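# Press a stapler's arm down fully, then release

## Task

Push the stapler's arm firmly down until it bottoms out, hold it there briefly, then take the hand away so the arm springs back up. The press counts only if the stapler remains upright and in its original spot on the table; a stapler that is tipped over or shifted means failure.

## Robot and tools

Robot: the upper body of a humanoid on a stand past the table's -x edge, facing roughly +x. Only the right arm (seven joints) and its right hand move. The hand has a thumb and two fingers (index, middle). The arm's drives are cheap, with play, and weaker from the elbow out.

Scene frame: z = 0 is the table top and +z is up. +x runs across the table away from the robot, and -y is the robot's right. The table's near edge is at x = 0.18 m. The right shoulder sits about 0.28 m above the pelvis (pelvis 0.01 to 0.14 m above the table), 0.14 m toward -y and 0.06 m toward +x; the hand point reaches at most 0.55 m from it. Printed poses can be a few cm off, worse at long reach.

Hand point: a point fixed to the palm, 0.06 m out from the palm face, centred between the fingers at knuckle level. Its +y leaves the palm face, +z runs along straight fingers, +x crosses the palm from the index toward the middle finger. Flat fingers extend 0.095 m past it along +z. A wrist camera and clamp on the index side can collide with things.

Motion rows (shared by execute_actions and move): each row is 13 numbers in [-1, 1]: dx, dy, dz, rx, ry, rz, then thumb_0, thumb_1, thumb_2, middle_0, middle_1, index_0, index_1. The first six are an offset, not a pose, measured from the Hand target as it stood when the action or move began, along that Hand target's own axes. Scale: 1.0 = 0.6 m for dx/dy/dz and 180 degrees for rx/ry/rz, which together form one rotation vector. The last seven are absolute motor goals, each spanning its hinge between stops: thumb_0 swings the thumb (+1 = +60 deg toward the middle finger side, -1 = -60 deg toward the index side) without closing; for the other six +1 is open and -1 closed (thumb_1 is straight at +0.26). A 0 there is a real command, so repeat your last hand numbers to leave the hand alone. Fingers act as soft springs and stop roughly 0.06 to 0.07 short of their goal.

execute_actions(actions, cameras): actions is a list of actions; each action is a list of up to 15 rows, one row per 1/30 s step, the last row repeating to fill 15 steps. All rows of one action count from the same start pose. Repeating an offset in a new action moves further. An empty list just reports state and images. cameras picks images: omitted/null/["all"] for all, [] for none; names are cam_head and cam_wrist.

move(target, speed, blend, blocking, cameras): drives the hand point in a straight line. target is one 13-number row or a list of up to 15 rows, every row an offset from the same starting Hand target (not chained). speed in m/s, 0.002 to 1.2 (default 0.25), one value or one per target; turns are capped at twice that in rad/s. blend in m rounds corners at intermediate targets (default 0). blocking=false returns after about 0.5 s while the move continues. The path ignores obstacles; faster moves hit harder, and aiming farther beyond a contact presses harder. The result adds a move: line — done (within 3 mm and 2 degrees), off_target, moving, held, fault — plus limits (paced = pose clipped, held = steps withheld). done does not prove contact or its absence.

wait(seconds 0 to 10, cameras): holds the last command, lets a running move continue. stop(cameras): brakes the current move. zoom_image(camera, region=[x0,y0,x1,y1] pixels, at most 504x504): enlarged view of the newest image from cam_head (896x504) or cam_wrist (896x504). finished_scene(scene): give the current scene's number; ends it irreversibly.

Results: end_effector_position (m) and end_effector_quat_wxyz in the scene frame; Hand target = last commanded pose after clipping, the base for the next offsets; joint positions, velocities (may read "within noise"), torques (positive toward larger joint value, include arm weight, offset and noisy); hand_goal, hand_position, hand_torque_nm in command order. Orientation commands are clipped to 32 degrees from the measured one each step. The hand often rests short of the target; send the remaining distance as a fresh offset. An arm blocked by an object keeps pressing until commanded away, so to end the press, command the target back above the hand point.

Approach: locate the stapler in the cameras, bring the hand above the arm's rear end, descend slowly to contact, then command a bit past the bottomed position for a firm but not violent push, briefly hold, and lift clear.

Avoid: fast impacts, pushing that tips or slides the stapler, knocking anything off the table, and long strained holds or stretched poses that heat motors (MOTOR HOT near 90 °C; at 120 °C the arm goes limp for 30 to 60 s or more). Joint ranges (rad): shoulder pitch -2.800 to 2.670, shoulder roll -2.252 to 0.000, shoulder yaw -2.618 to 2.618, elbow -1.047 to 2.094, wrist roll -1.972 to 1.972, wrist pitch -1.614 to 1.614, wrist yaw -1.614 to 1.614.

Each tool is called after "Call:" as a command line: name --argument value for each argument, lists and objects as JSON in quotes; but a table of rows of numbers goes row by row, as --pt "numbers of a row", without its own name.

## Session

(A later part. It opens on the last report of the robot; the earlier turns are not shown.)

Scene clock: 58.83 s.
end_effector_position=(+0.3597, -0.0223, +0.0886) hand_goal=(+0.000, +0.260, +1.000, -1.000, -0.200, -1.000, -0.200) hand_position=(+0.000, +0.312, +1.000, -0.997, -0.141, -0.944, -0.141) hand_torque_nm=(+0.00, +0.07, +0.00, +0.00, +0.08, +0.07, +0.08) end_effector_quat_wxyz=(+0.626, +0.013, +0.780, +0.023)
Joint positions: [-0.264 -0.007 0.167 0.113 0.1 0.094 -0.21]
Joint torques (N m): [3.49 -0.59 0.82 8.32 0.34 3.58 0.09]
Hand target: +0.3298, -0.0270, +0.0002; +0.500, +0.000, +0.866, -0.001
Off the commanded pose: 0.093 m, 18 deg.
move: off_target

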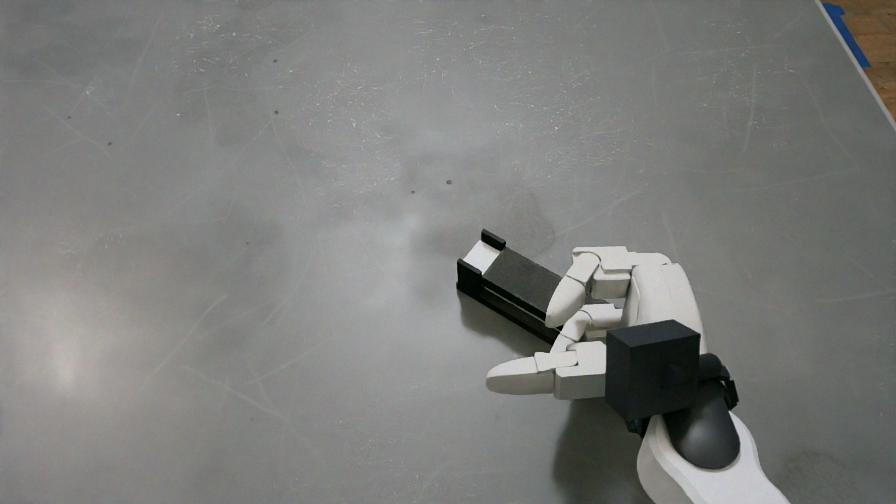

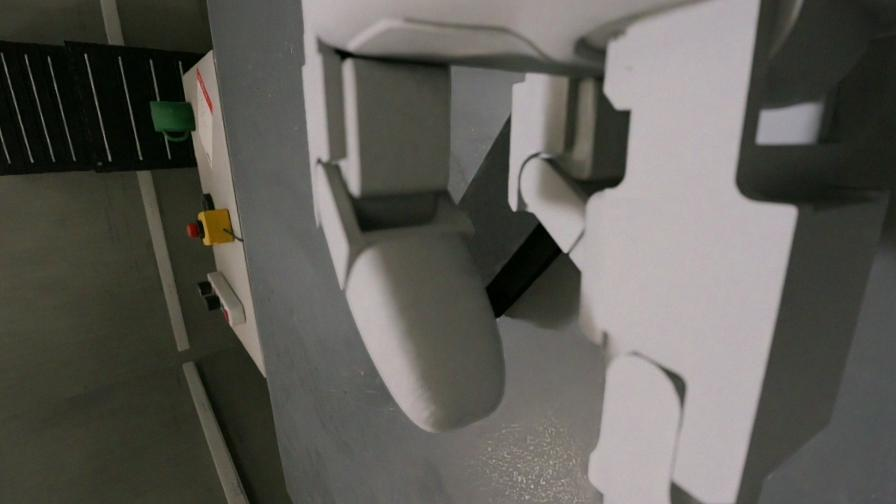

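Call:
move --target '[-0.242,0,-0.078,0,0,0,0,0.26,1,-1,-0.2,-1,-0.2]' --speed 0.12

Call:
zoom_image --camera "cam_head" --region '[440, 210, 640, 370]'

Scene clock: 64.20 s.
end_effector_position=(+0.3611, -0.0280, +0.1462) hand_goal=(+0.000, +0.260, +1.000, -1.000, -0.200, -1.000, -0.200) hand_position=(+0.000, +0.311, +1.000, -0.997, -0.141, -0.944, -0.141) hand_torque_nm=(+0.00, +0.07, +0.00, +0.00, +0.08, +0.07, +0.08) end_effector_quat_wxyz=(+0.498, -0.001, +0.867, -0.003)
Joint positions: [-0.479 0.003 0.041 -0.456 0.215 1.185 -0.336]
Joint torques (N m): [-4.32 -0.04 -0.18 -4.19 0.29 -1.06 0]
Hand target: +0.3618, -0.0268, +0.1494; +0.500, +0.000, +0.866, -0.001
Off the commanded pose: 0.003 m, 0 deg.
move: done

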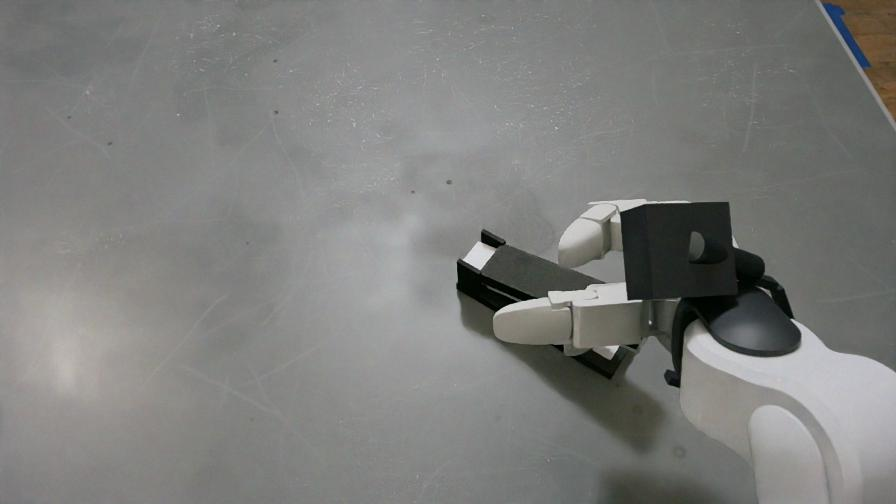

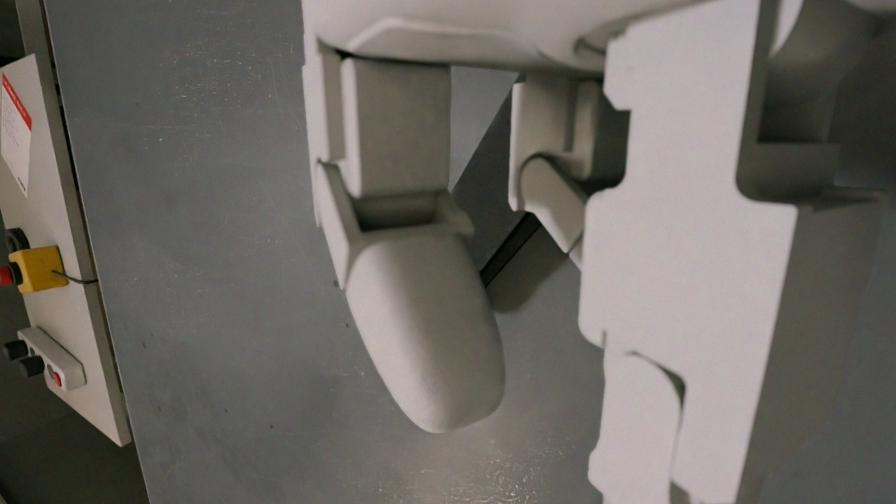

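Scaled by 2.520 from the camera's 896x504 image, which has a finer 1280x720 frame.

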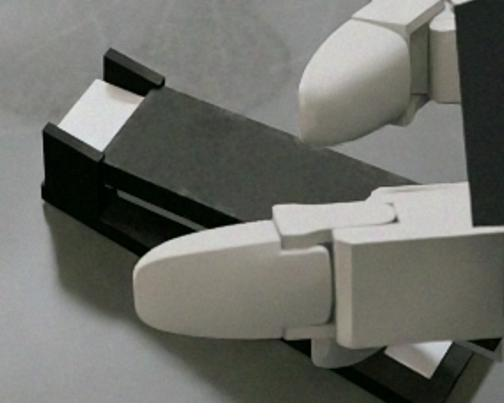

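Call:
move --target '[0.243,-0.01,0.075,0,0,0,0,0.26,1,-1,-0.2,-1,-0.2]' --speed 0.1 --cameras '["cam_head"]'

Call:
zoom_image --camera "cam_head" --region '[440, 210, 640, 370]'

Scene clock: 73.10 s.
end_effector_position=(+0.3584, -0.0230, +0.0890) hand_goal=(+0.000, +0.260, +1.000, -1.000, -0.200, -1.000, -0.200) hand_position=(+0.000, +0.311, +1.000, -0.997, -0.141, -0.944, -0.141) hand_torque_nm=(+0.00, +0.07, +0.00, +0.00, +0.08, +0.07, +0.08) end_effector_quat_wxyz=(+0.624, +0.009, +0.781, +0.030)
Joint positions: [-0.266 -0.036 0.184 0.109 0.136 0.098 -0.207]
Joint torques (N m): [4.11 -1.08 0.55 7.67 0.28 3.29 -0.26]
Hand target: +0.3279, -0.0330, +0.0006; +0.500, +0.000, +0.866, -0.001
Off the commanded pose: 0.094 m, 18 deg.
move: off_target
Images, in order (width x height): cam_head 896x504.

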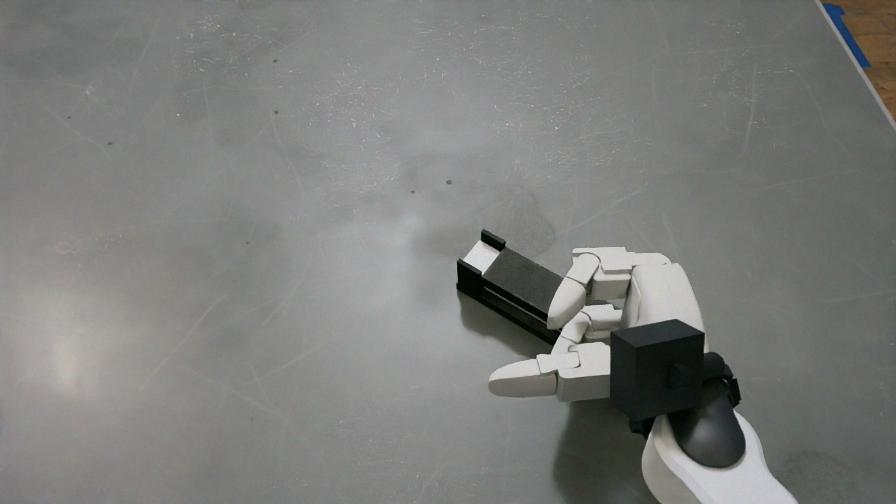

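Scaled by 2.520 from the camera's 896x504 image, which has a finer 1280x720 frame.

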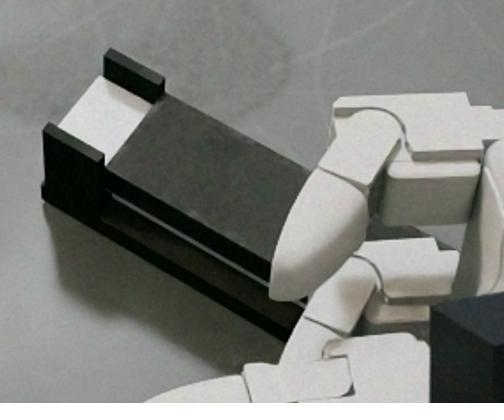

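Call:
move --target '[0.062,0,0.017,0,0,0,0,0.26,1,-1,-0.2,-1,-0.2]' --speed 0.1 --cameras '["cam_head"]'

Call:
zoom_image --camera "cam_head" --region '[440, 210, 640, 370]'

Scene clock: 75.57 s.
end_effector_position=(+0.3502, -0.0239, +0.0876) hand_goal=(+0.000, +0.260, +1.000, -1.000, -0.200, -1.000, -0.200) hand_position=(+0.000, +0.311, +1.000, -0.997, -0.142, -0.944, -0.142) hand_torque_nm=(+0.00, +0.07, +0.00, +0.00, +0.08, +0.07, +0.08) end_effector_quat_wxyz=(+0.682, +0.009, +0.730, +0.036)
Joint positions: [-0.255 -0.058 0.232 0.299 0.135 -0.262 -0.21]
Joint torques (N m): [6.07 -0.68 0.73 11.13 1.04 4.8 -0.03]
Hand target: +0.3182, -0.0331, -0.0367; +0.500, +0.000, +0.866, -0.001
Off the commanded pose: 0.129 m, 26 deg.
move: off_target
Images, in order (width x height): cam_head 896x504.

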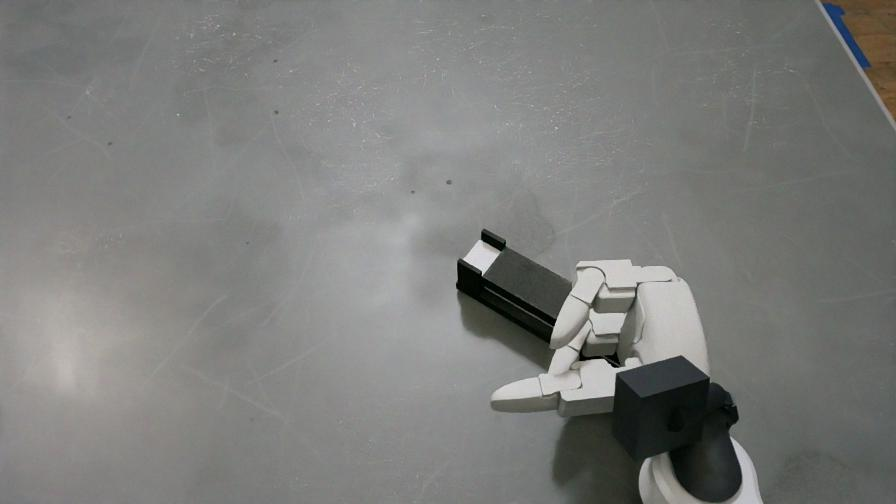

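Scaled by 2.520 from the camera's 896x504 image, which has a finer 1280x720 frame.

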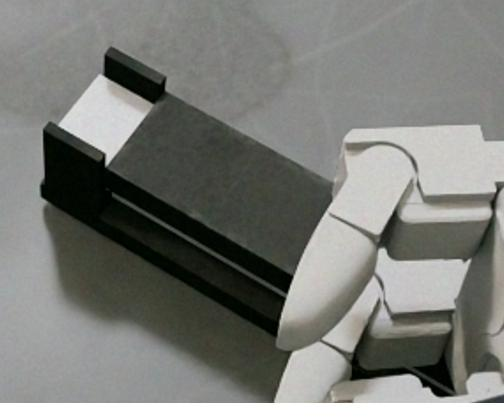

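Call:
move --target '[-0.333,0.005,-0.112,0,0,0,0,0.26,1,-1,-0.2,-1,-0.2]' --speed 0.15 --cameras '["cam_head"]'

Scene clock: 78.70 s.
end_effector_position=(+0.3590, -0.0312, +0.1663) hand_goal=(+0.000, +0.260, +1.000, -1.000, -0.200, -1.000, -0.200) hand_position=(+0.000, +0.311, +1.000, -0.997, -0.142, -0.944, -0.142) hand_torque_nm=(+0.00, +0.07, +0.00, +0.00, +0.08, +0.07, +0.08) end_effector_quat_wxyz=(+0.497, +0.000, +0.868, -0.004)
Joint positions: [-0.538 -0.055 0.004 -0.533 0.432 1.31 -0.5]
Joint torques (N m): [-4.61 -0.31 -0.36 -3.83 0.35 -1.03 -0.03]
Hand target: +0.3598, -0.0297, +0.1700; +0.500, +0.000, +0.866, -0.001
Off the commanded pose: 0.004 m, 1 deg.
move: off_target
Images, in order (width x height): cam_head 896x504.

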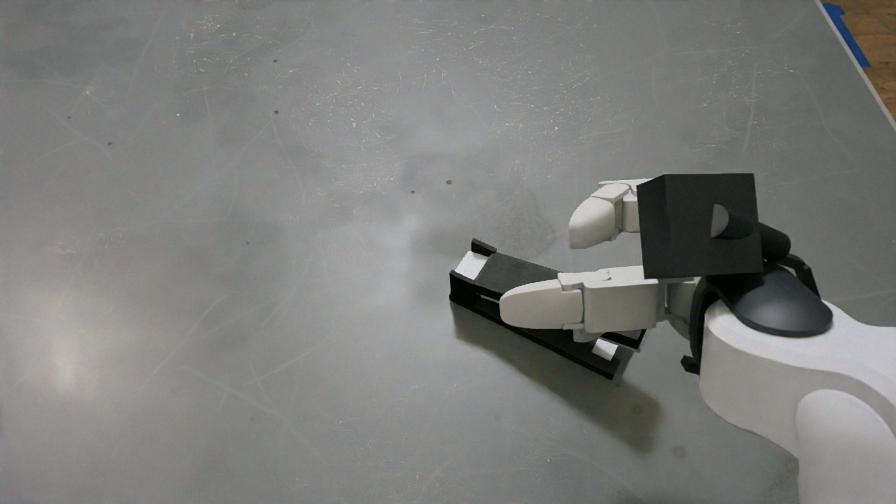

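Call:
finished_scene --scene 2

The scene is finished: the task was done.


## Next scene

The same job, from a new start.

Call:
execute_actions --actions '[]'

Scene clock: 0.00 s.
end_effector_position=(+0.2216, -0.3782, +0.1801) hand_goal=(+0.000, +0.263, +1.000, +1.000, +1.000, +1.000, +1.000) hand_position=(+0.000, +0.263, +1.000, +1.000, +1.000, +1.000, +1.000) hand_torque_nm=(+0.00, +0.00, +0.00, +0.00, +0.00, +0.00, +0.00) end_effector_quat_wxyz=(+0.646, +0.124, +0.418, -0.627)
Joint positions: [0.351 -0.455 -0.418 0.058 -0.192 -0.527 -1.089]
Joint velocities: within noise
Joint torques (N m): no reading
Hand target: +0.2216, -0.3782, +0.1801; +0.646, +0.124, +0.418, -0.627

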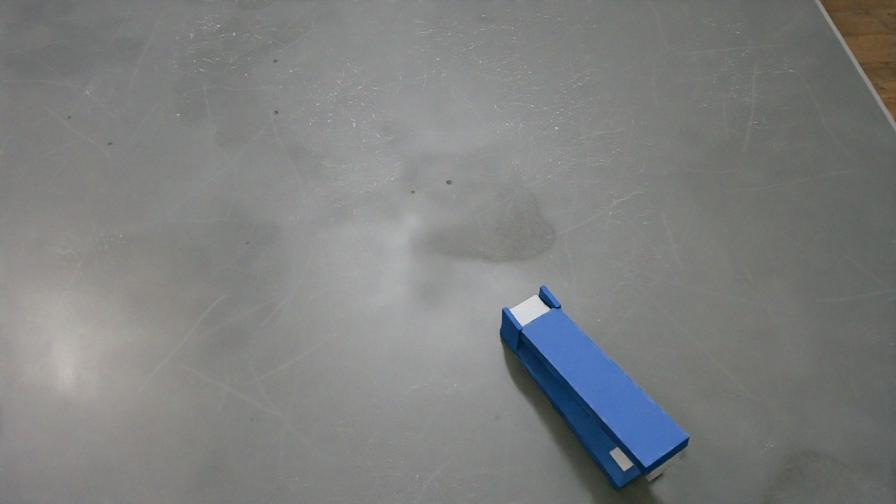

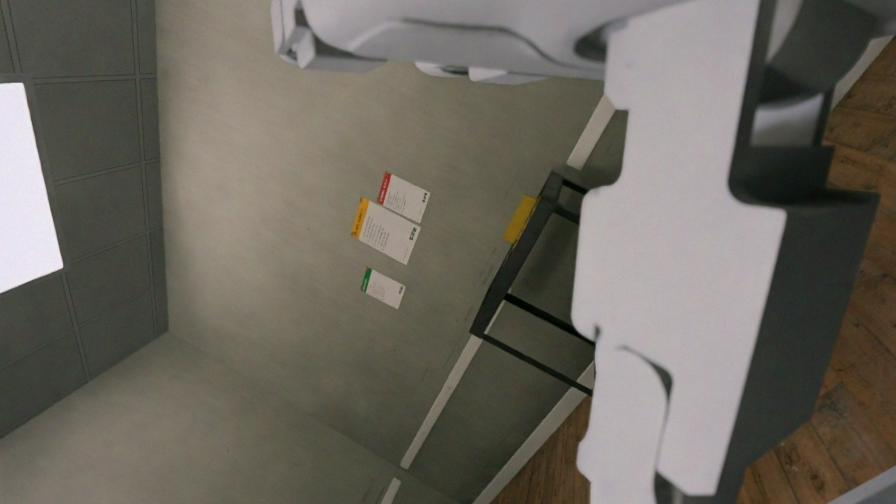

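Call:
move --target '[-0.281,0.195,-0.092,-0.369,0.112,0.247,0,0.26,1,-1,-0.2,-1,-0.2]' --speed 0.4

Scene clock: 12.97 s.
end_effector_position=(+0.3286, -0.2005, +0.2215) hand_goal=(+0.000, +0.260, +1.000, -1.000, -0.200, -1.000, -0.200) hand_position=(+0.000, +0.263, +1.000, -0.943, -0.142, -0.944, -0.142) hand_torque_nm=(+0.00, +0.00, +0.00, +0.07, +0.08, +0.07, +0.08) end_effector_quat_wxyz=(+0.709, +0.001, +0.705, -0.002)
Joint positions: [0.049 -0.888 -0.175 -0.299 0.905 0.021 -0.101]
Joint torques (N m): [-2.53 -4.8 -1.82 -1.71 0.27 -1.23 0.07]
Hand target: +0.3301, -0.2000, +0.2205; +0.707, +0.000, +0.707, +0.000
Off the commanded pose: 0.002 m, 0 deg.
move: done

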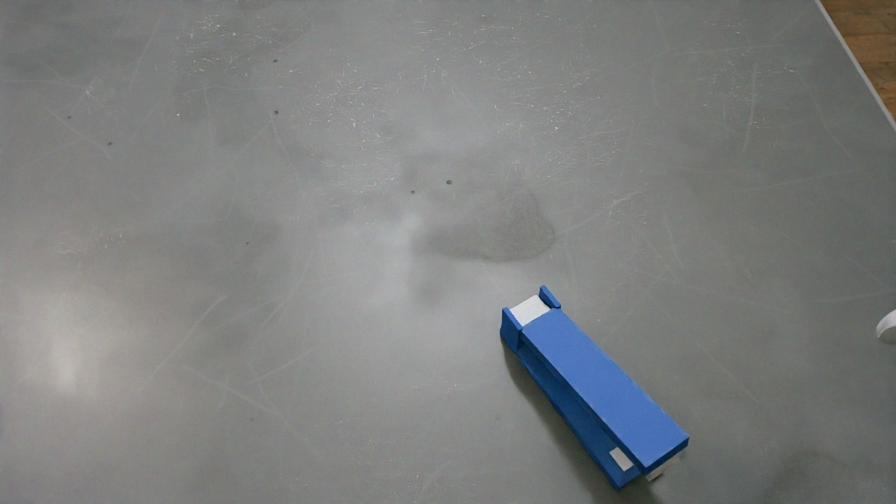

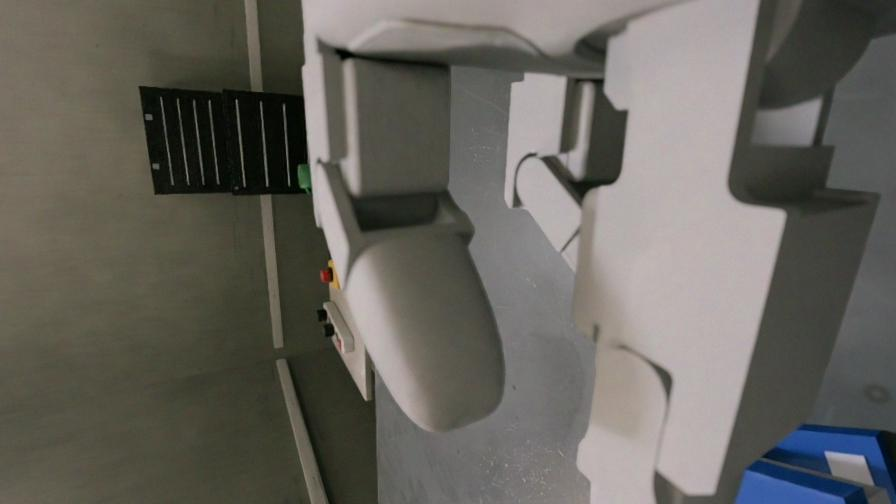

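Call:
move --target '[0.034,0.237,-0.213,-0.2155,0.080,-0.0284,0,0.26,1,-1,-0.2,-1,-0.2]' --speed 0.3

Scene clock: 16.97 s.
end_effector_position=(+0.2039, -0.0598, +0.2000) hand_goal=(+0.000, +0.260, +1.000, -1.000, -0.200, -1.000, -0.200) hand_position=(+0.000, +0.263, +1.000, -0.943, -0.143, -0.944, -0.143) hand_torque_nm=(+0.00, +0.00, +0.00, +0.07, +0.08, +0.07, +0.08) end_effector_quat_wxyz=(+0.574, -0.258, +0.750, +0.202)
Joint positions: [0.162 -1.042 0.082 -0.824 0.884 0.279 0.001]
Joint torques (N m): [-1.51 -3.06 -1.13 -3.46 0.07 -1.17 -0.07]
Hand target: +0.2024, -0.0577, +0.2000; +0.574, -0.265, +0.748, +0.203
Off the commanded pose: 0.003 m, 1 deg.
move: done

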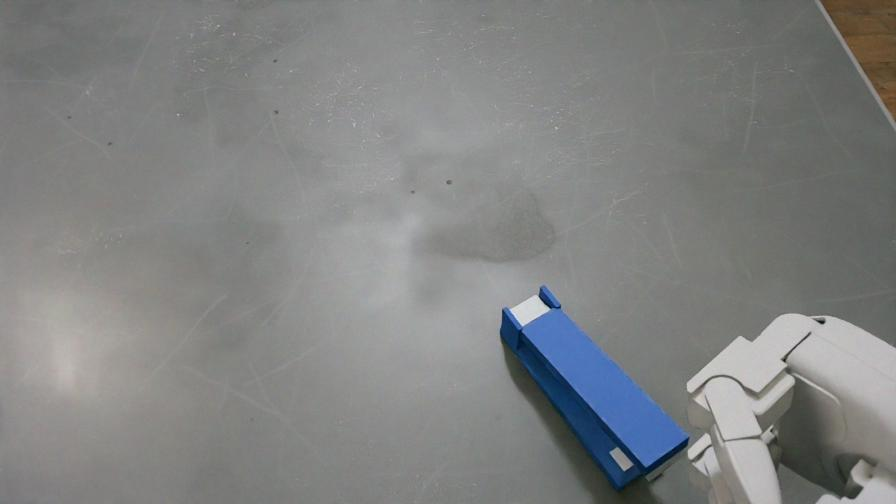

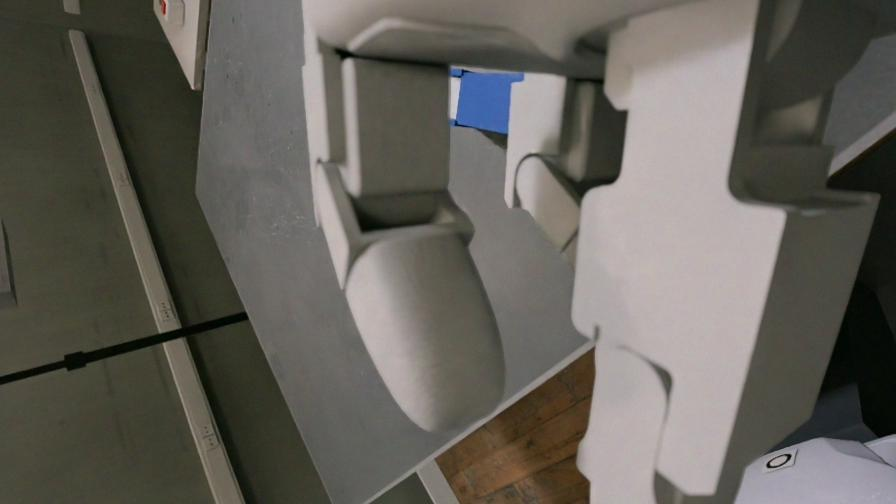

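Call:
zoom_image --camera "cam_head" --region '[546, 264, 896, 504]'

Scaled by 1.440 from the camera's 896x504 image, which has a finer 1280x720 frame.

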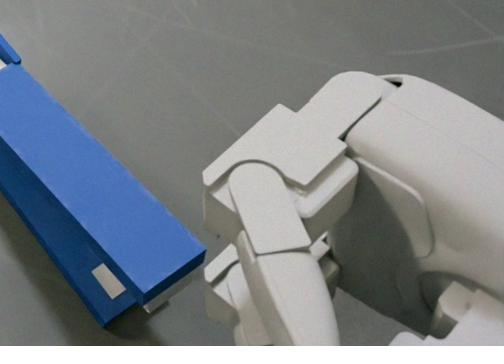

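Call:
move --target '[0.037,-0.001,0.089,0,0,0,0,0.26,1,-1,-0.2,-1,-0.2]' --speed 0.2

Call:
zoom_image --camera "cam_head" --region '[546, 264, 896, 504]'

Scene clock: 23.83 s.
end_effector_position=(+0.2371, -0.0310, +0.1652) hand_goal=(+0.000, +0.260, +1.000, -1.000, -0.200, -1.000, -0.200) hand_position=(+0.000, +0.263, +1.000, -0.943, -0.143, -0.944, -0.143) hand_torque_nm=(+0.00, +0.00, +0.00, +0.07, +0.08, +0.07, +0.08) end_effector_quat_wxyz=(+0.573, -0.264, +0.749, +0.202)
Joint positions: [-0.143 -0.848 0.37 -0.602 0.72 0.333 -0.021]
Joint torques (N m): [-2.8 -1.81 -1.15 -2.18 0.08 -1.46 0.11]
Hand target: +0.2384, -0.0294, +0.1648; +0.574, -0.265, +0.748, +0.203
Off the commanded pose: 0.002 m, 0 deg.
move: done

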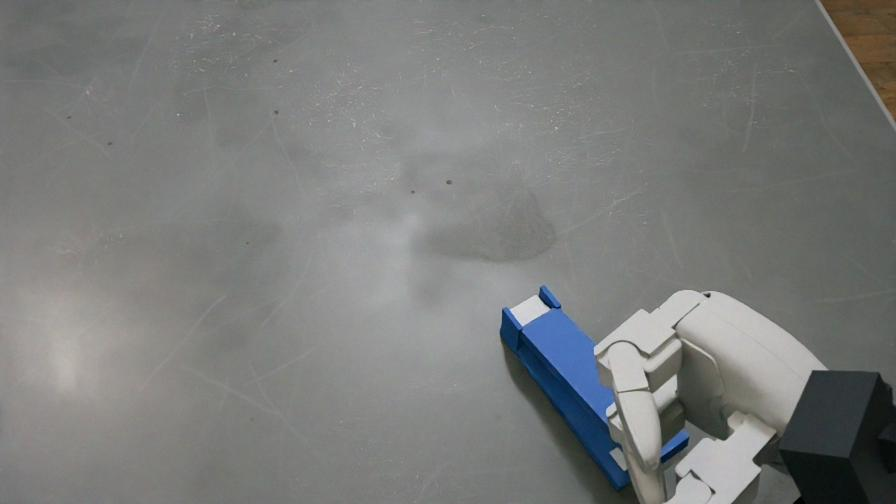

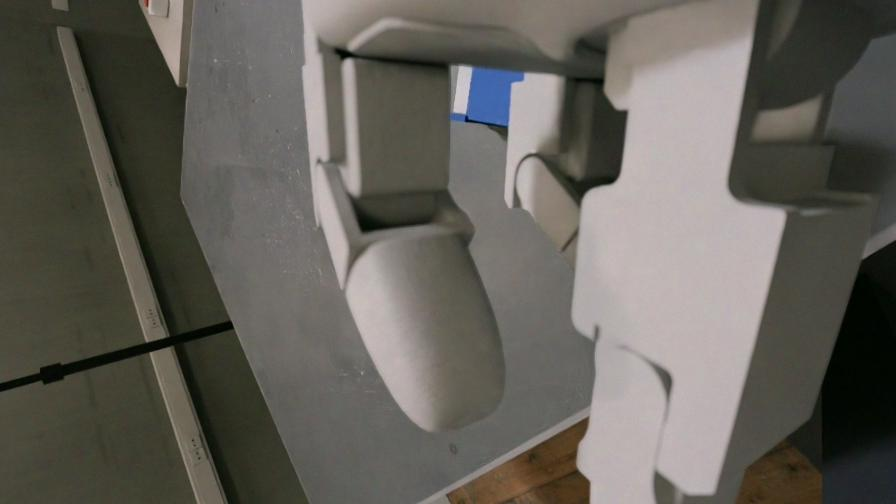

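Scaled by 1.440 from the camera's 896x504 image, which has a finer 1280x720 frame.

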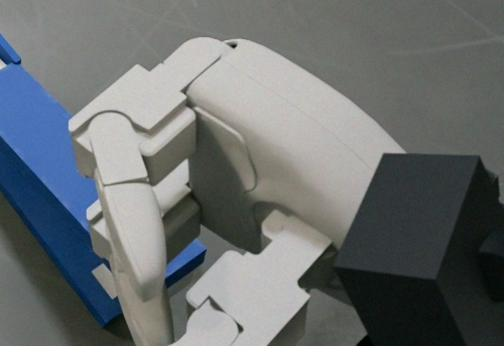

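Call:
move --target '[0.037,-0.027,0.0227,0,0,0,0,0.26,1,-1,-0.2,-1,-0.2]' --speed 0.15

Call:
zoom_image --camera "cam_head" --region '[546, 264, 896, 504]'

Scene clock: 27.27 s.
end_effector_position=(+0.2521, -0.0391, +0.1387) hand_goal=(+0.000, +0.260, +1.000, -1.000, -0.200, -1.000, -0.200) hand_position=(+0.000, +0.263, +1.000, -0.943, -0.143, -0.944, -0.143) hand_torque_nm=(+0.00, +0.00, +0.00, +0.07, +0.08, +0.07, +0.08) end_effector_quat_wxyz=(+0.569, -0.263, +0.752, +0.202)
Joint positions: [-0.175 -0.778 0.397 -0.392 0.638 0.228 0.096]
Joint torques (N m): [-3.18 -1.84 -1.33 -2.27 0.1 -1.72 0.12]
Hand target: +0.2544, -0.0373, +0.1398; +0.574, -0.265, +0.748, +0.203
Off the commanded pose: 0.003 m, 1 deg.
move: done

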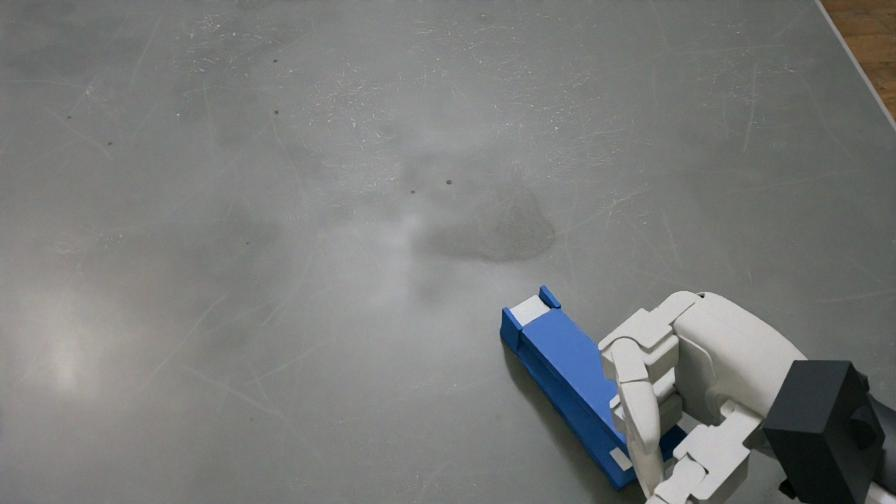

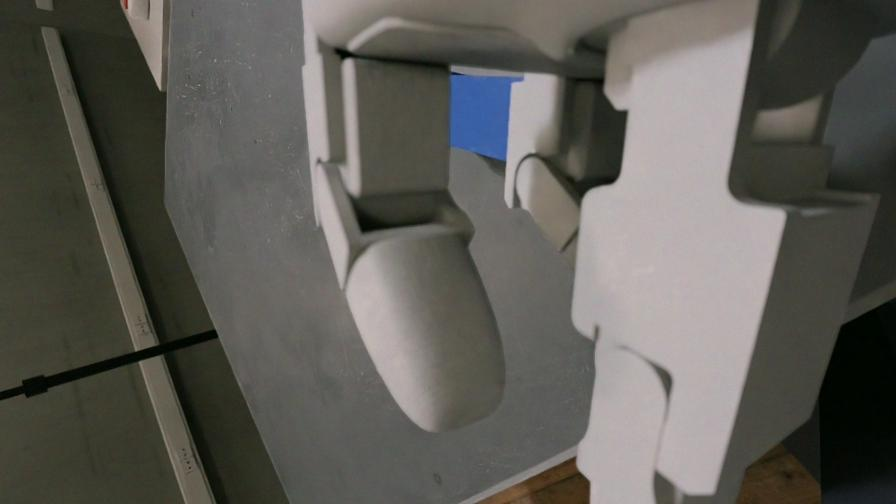

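Scaled by 1.440 from the camera's 896x504 image, which has a finer 1280x720 frame.

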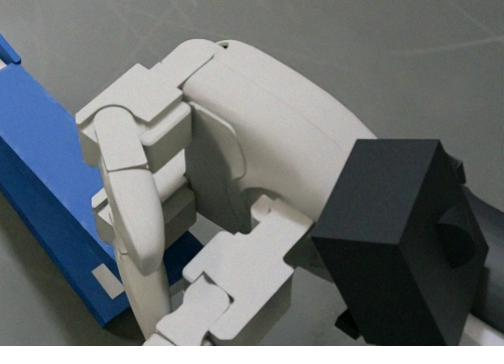

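Call:
move --target '[0.045,0,0.026,0,0.083,0,0,0.26,1,-1,-0.2,-1,-0.2]' --speed 0.1

Call:
zoom_image --camera "cam_head" --region '[496, 264, 846, 504]'

Scene clock: 31.37 s.
end_effector_position=(+0.2625, -0.0329, +0.1158) hand_goal=(+0.000, +0.260, +1.000, -1.000, -0.200, -1.000, -0.200) hand_position=(+0.000, +0.263, +1.000, -0.968, -0.143, -0.944, -0.143) hand_torque_nm=(+0.00, +0.00, +0.00, +0.04, +0.08, +0.07, +0.08) end_effector_quat_wxyz=(+0.485, -0.290, +0.808, +0.166)
Joint positions: [-0.328 -0.749 0.436 -0.376 0.665 0.555 0.045]
Joint torques (N m): [-2.98 -1.8 -0.95 -1.44 0.29 -0.61 -0.08]
Hand target: +0.2606, -0.0322, +0.1097; +0.472, -0.289, +0.816, +0.167
Off the commanded pose: 0.006 m, 2 deg.
move: off_target

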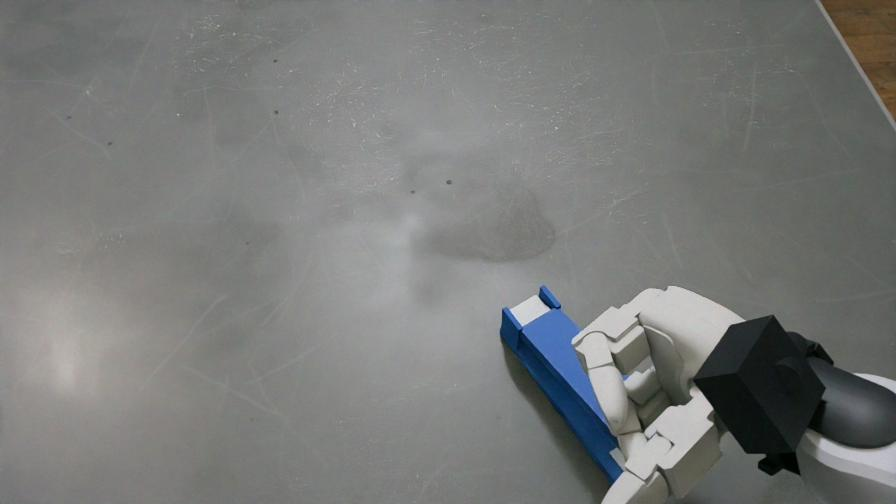

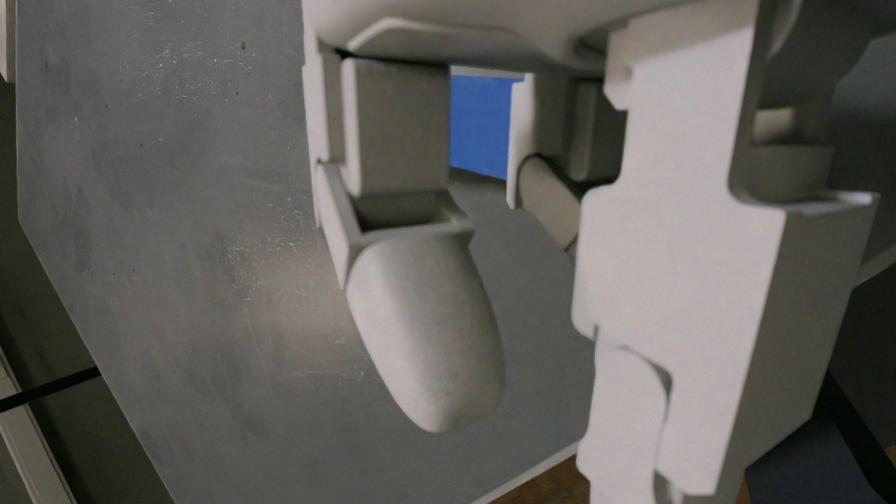

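Scaled by 1.440 from the camera's 896x504 image, which has a finer 1280x720 frame.

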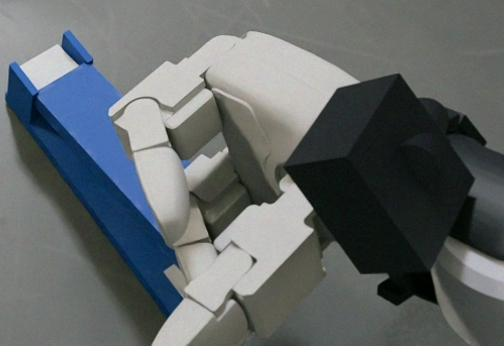

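Call:
move --target '[0.05,0.006,0.0135,0,0,0,0,0.26,1,-1,-0.2,-1,-0.2]' --speed 0.1

Call:
zoom_image --camera "cam_head" --region '[496, 264, 846, 504]'

Scene clock: 34.80 s.
end_effector_position=(+0.2631, -0.0303, +0.1024) hand_goal=(+0.000, +0.260, +1.000, -1.000, -0.200, -1.000, -0.200) hand_position=(+0.000, +0.263, +1.000, -0.997, -0.143, -0.944, -0.143) hand_torque_nm=(+0.00, +0.00, +0.00, +0.00, +0.08, +0.07, +0.08) end_effector_quat_wxyz=(+0.510, -0.289, +0.791, +0.174)
Joint positions: [-0.309 -0.725 0.502 -0.264 0.597 0.361 0.071]
Joint torques (N m): [-0.63 -2.31 0 0 0.02 0 -0.14]
Hand target: +0.2522, -0.0345, +0.0796; +0.472, -0.289, +0.816, +0.167
Off the commanded pose: 0.026 m, 5 deg.
move: off_target

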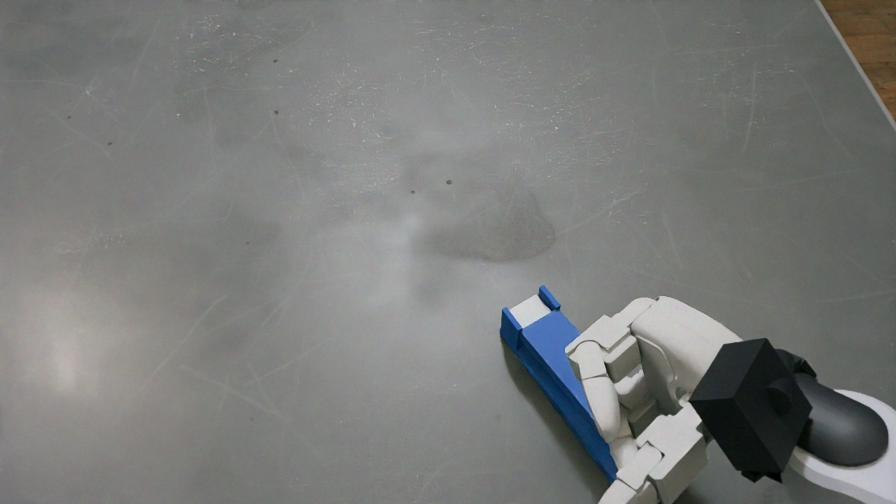

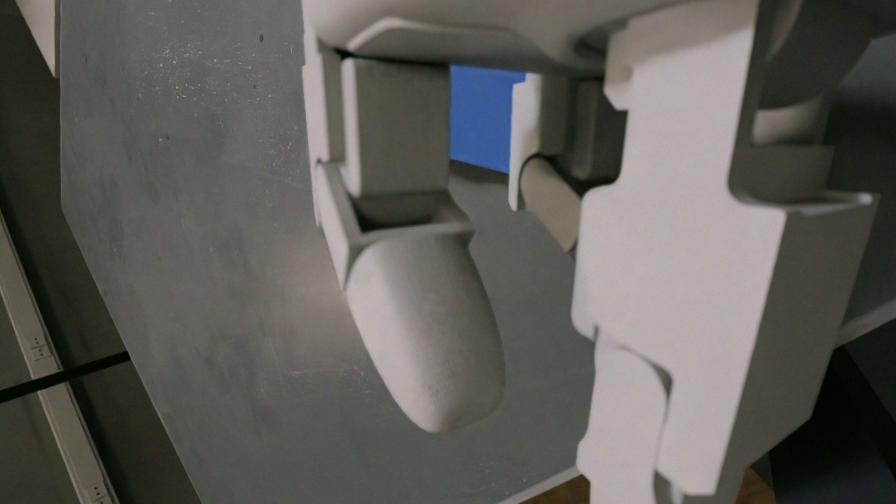

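Scaled by 1.440 from the camera's 896x504 image, which has a finer 1280x720 frame.

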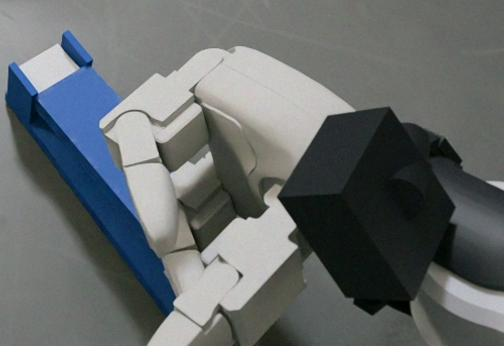

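Call:
move --target '[0.05,0,0.0135,0,0,0,0,0.26,1,-1,-0.2,-1,-0.2]' --speed 0.1 --cameras '["cam_head"]'

Call:
move --target '[0.045,0,0.013,0,0,0,0,0.26,1,-1,-0.2,-1,-0.2]' --speed 0.1 --cameras '["cam_head"]'

Call:
zoom_image --camera "cam_head" --region '[496, 264, 846, 504]'

Scene clock: 37.30 s.
end_effector_position=(+0.2615, -0.0305, +0.0883) hand_goal=(+0.000, +0.260, +1.000, -1.000, -0.200, -1.000, -0.200) hand_position=(+0.000, +0.263, +1.000, -0.997, -0.143, -0.944, -0.143) hand_torque_nm=(+0.00, +0.00, +0.00, +0.00, +0.08, +0.07, +0.08) end_effector_quat_wxyz=(+0.532, -0.287, +0.774, +0.188)
Joint positions: [-0.303 -0.709 0.574 -0.119 0.567 0.143 0.104]
Joint torques (N m): [0.38 -2.54 0.64 2.51 -0.29 1.04 -0.61]
Hand target: +0.2460, -0.0395, +0.0496; +0.472, -0.289, +0.816, +0.167
Off the commanded pose: 0.043 m, 9 deg.
move: off_target
Images, in order (width x height): cam_head 896x504.

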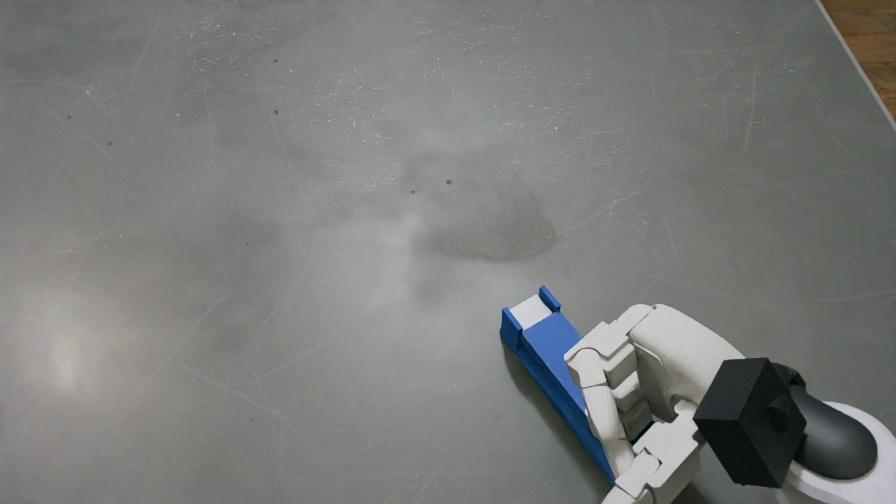

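Scene clock: 38.33 s.
end_effector_position=(+0.2633, -0.0306, +0.0827) hand_goal=(+0.000, +0.260, +1.000, -1.000, -0.200, -1.000, -0.200) hand_position=(+0.000, +0.263, +1.000, -0.998, -0.143, -0.944, -0.143) hand_torque_nm=(+0.00, +0.00, +0.00, +0.00, +0.08, +0.07, +0.08) end_effector_quat_wxyz=(+0.563, -0.281, +0.751, +0.200)
Joint positions: [-0.317 -0.692 0.632 0.016 0.563 -0.063 0.125]
Joint torques (N m): [1.53 -2.97 1.77 5.57 -0.62 2.47 -0.93]
Hand target: +0.2408, -0.0437, +0.0223; +0.472, -0.289, +0.816, +0.167
Off the commanded pose: 0.066 m, 13 deg.
move: off_target
Images, in order (width x height): cam_head 896x504.

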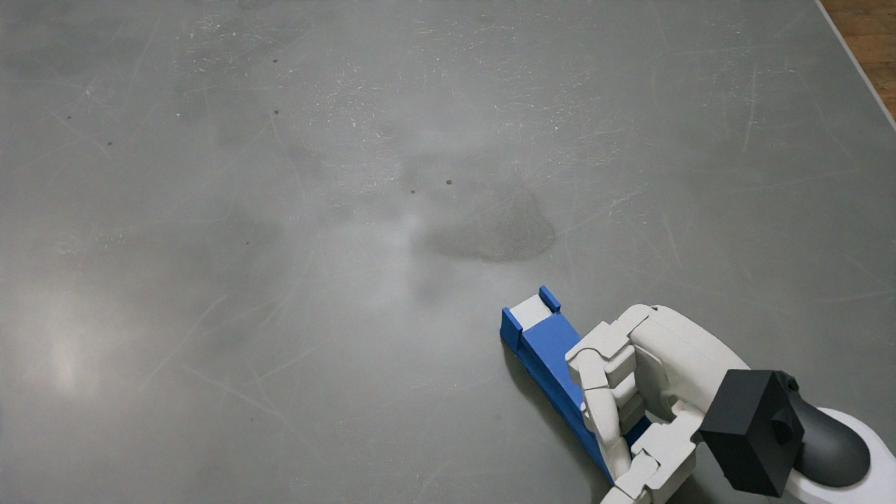

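Scaled by 1.440 from the camera's 896x504 image, which has a finer 1280x720 frame.

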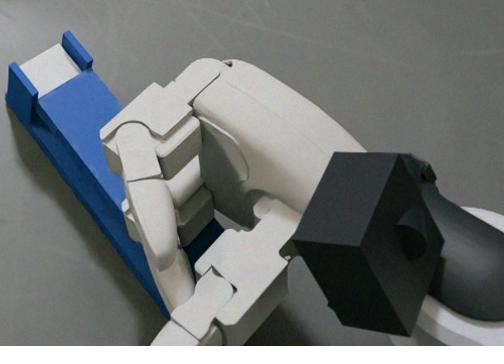

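Call:
move --target '[0.055,0,0.015,0,0,0,0,0.26,1,-1,-0.2,-1,-0.2]' --speed 0.1 --cameras '["cam_head"]'

Call:
zoom_image --camera "cam_head" --region '[496, 264, 846, 504]'

Scene clock: 40.53 s.
end_effector_position=(+0.2643, -0.0323, +0.0799) hand_goal=(+0.000, +0.260, +1.000, -1.000, -0.200, -1.000, -0.200) hand_position=(+0.000, +0.263, +1.000, -0.998, -0.143, -0.944, -0.143) hand_torque_nm=(+0.00, +0.00, +0.00, +0.00, +0.08, +0.07, +0.08) end_effector_quat_wxyz=(+0.606, -0.275, +0.715, +0.213)
Joint positions: [-0.335 -0.662 0.69 0.183 0.563 -0.319 0.156]
Joint torques (N m): [3.23 -3.32 3.07 9.97 -0.82 4.7 -1.21]
Hand target: +0.2341, -0.0492, -0.0108; +0.472, -0.289, +0.816, +0.167
Off the commanded pose: 0.097 m, 20 deg.
move: off_target
Images, in order (width x height): cam_head 896x504.

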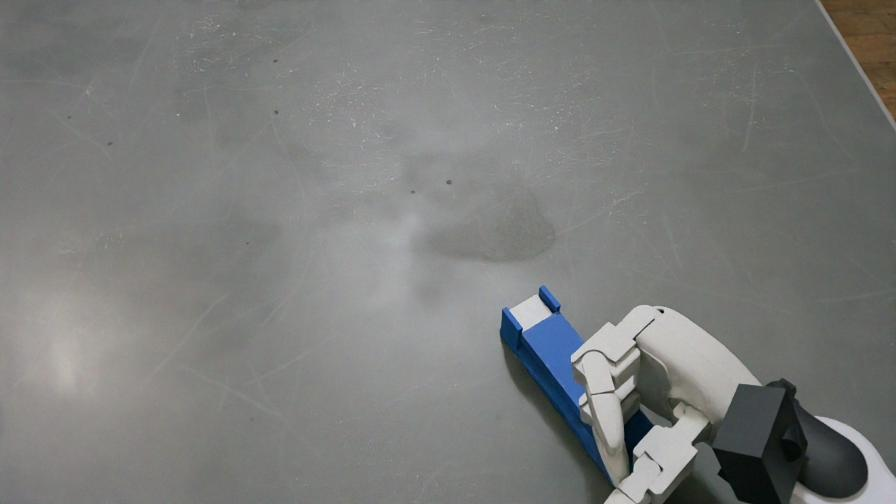

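Scaled by 1.440 from the camera's 896x504 image, which has a finer 1280x720 frame.

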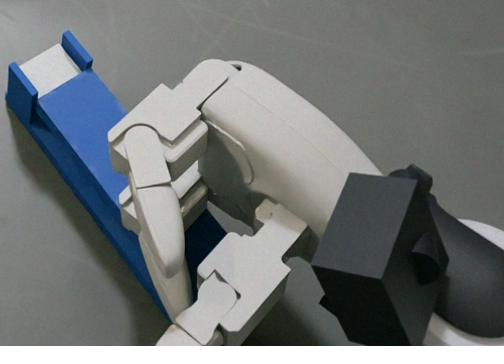

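Call:
move --pt "-0.2 -0.006 -0.055 0 0 0 0 0.26 1 -1 -0.2 -1 -0.2" --pt "-0.3 -0.006 -0.113 0 0 0 0 0.26 1 -1 -0.2 -1 -0.2" --speed 0.12 --cameras '["cam_head"]'

Scene clock: 44.43 s.
end_effector_position=(+0.2591, -0.0317, +0.1753) hand_goal=(+0.000, +0.260, +1.000, -1.000, -0.200, -1.000, -0.200) hand_position=(+0.000, +0.263, +1.000, -0.998, -0.143, -0.944, -0.143) hand_torque_nm=(+0.00, +0.00, +0.00, +0.00, +0.08, +0.07, +0.08) end_effector_quat_wxyz=(+0.467, -0.286, +0.819, +0.170)
Joint positions: [-0.557 -1.081 0.534 -0.575 1.216 0.598 -0.259]
Joint torques (N m): [-3.99 -3.75 -2.63 -2.61 0.36 -1.04 -0.05]
Hand target: +0.2605, -0.0323, +0.1790; +0.472, -0.289, +0.816, +0.167
Off the commanded pose: 0.004 m, 1 deg.
move: off_target
Images, in order (width x height): cam_head 896x504.

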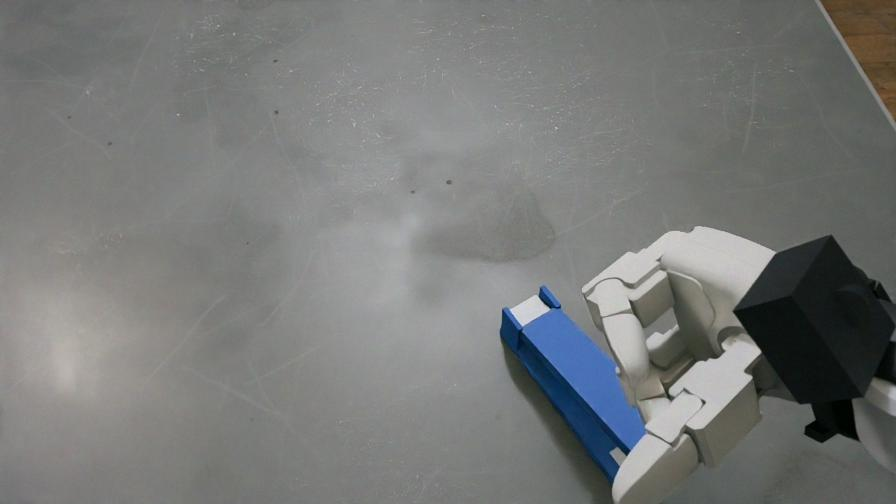

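Call:
finished_scene --scene 3

The scene is finished: the task was done.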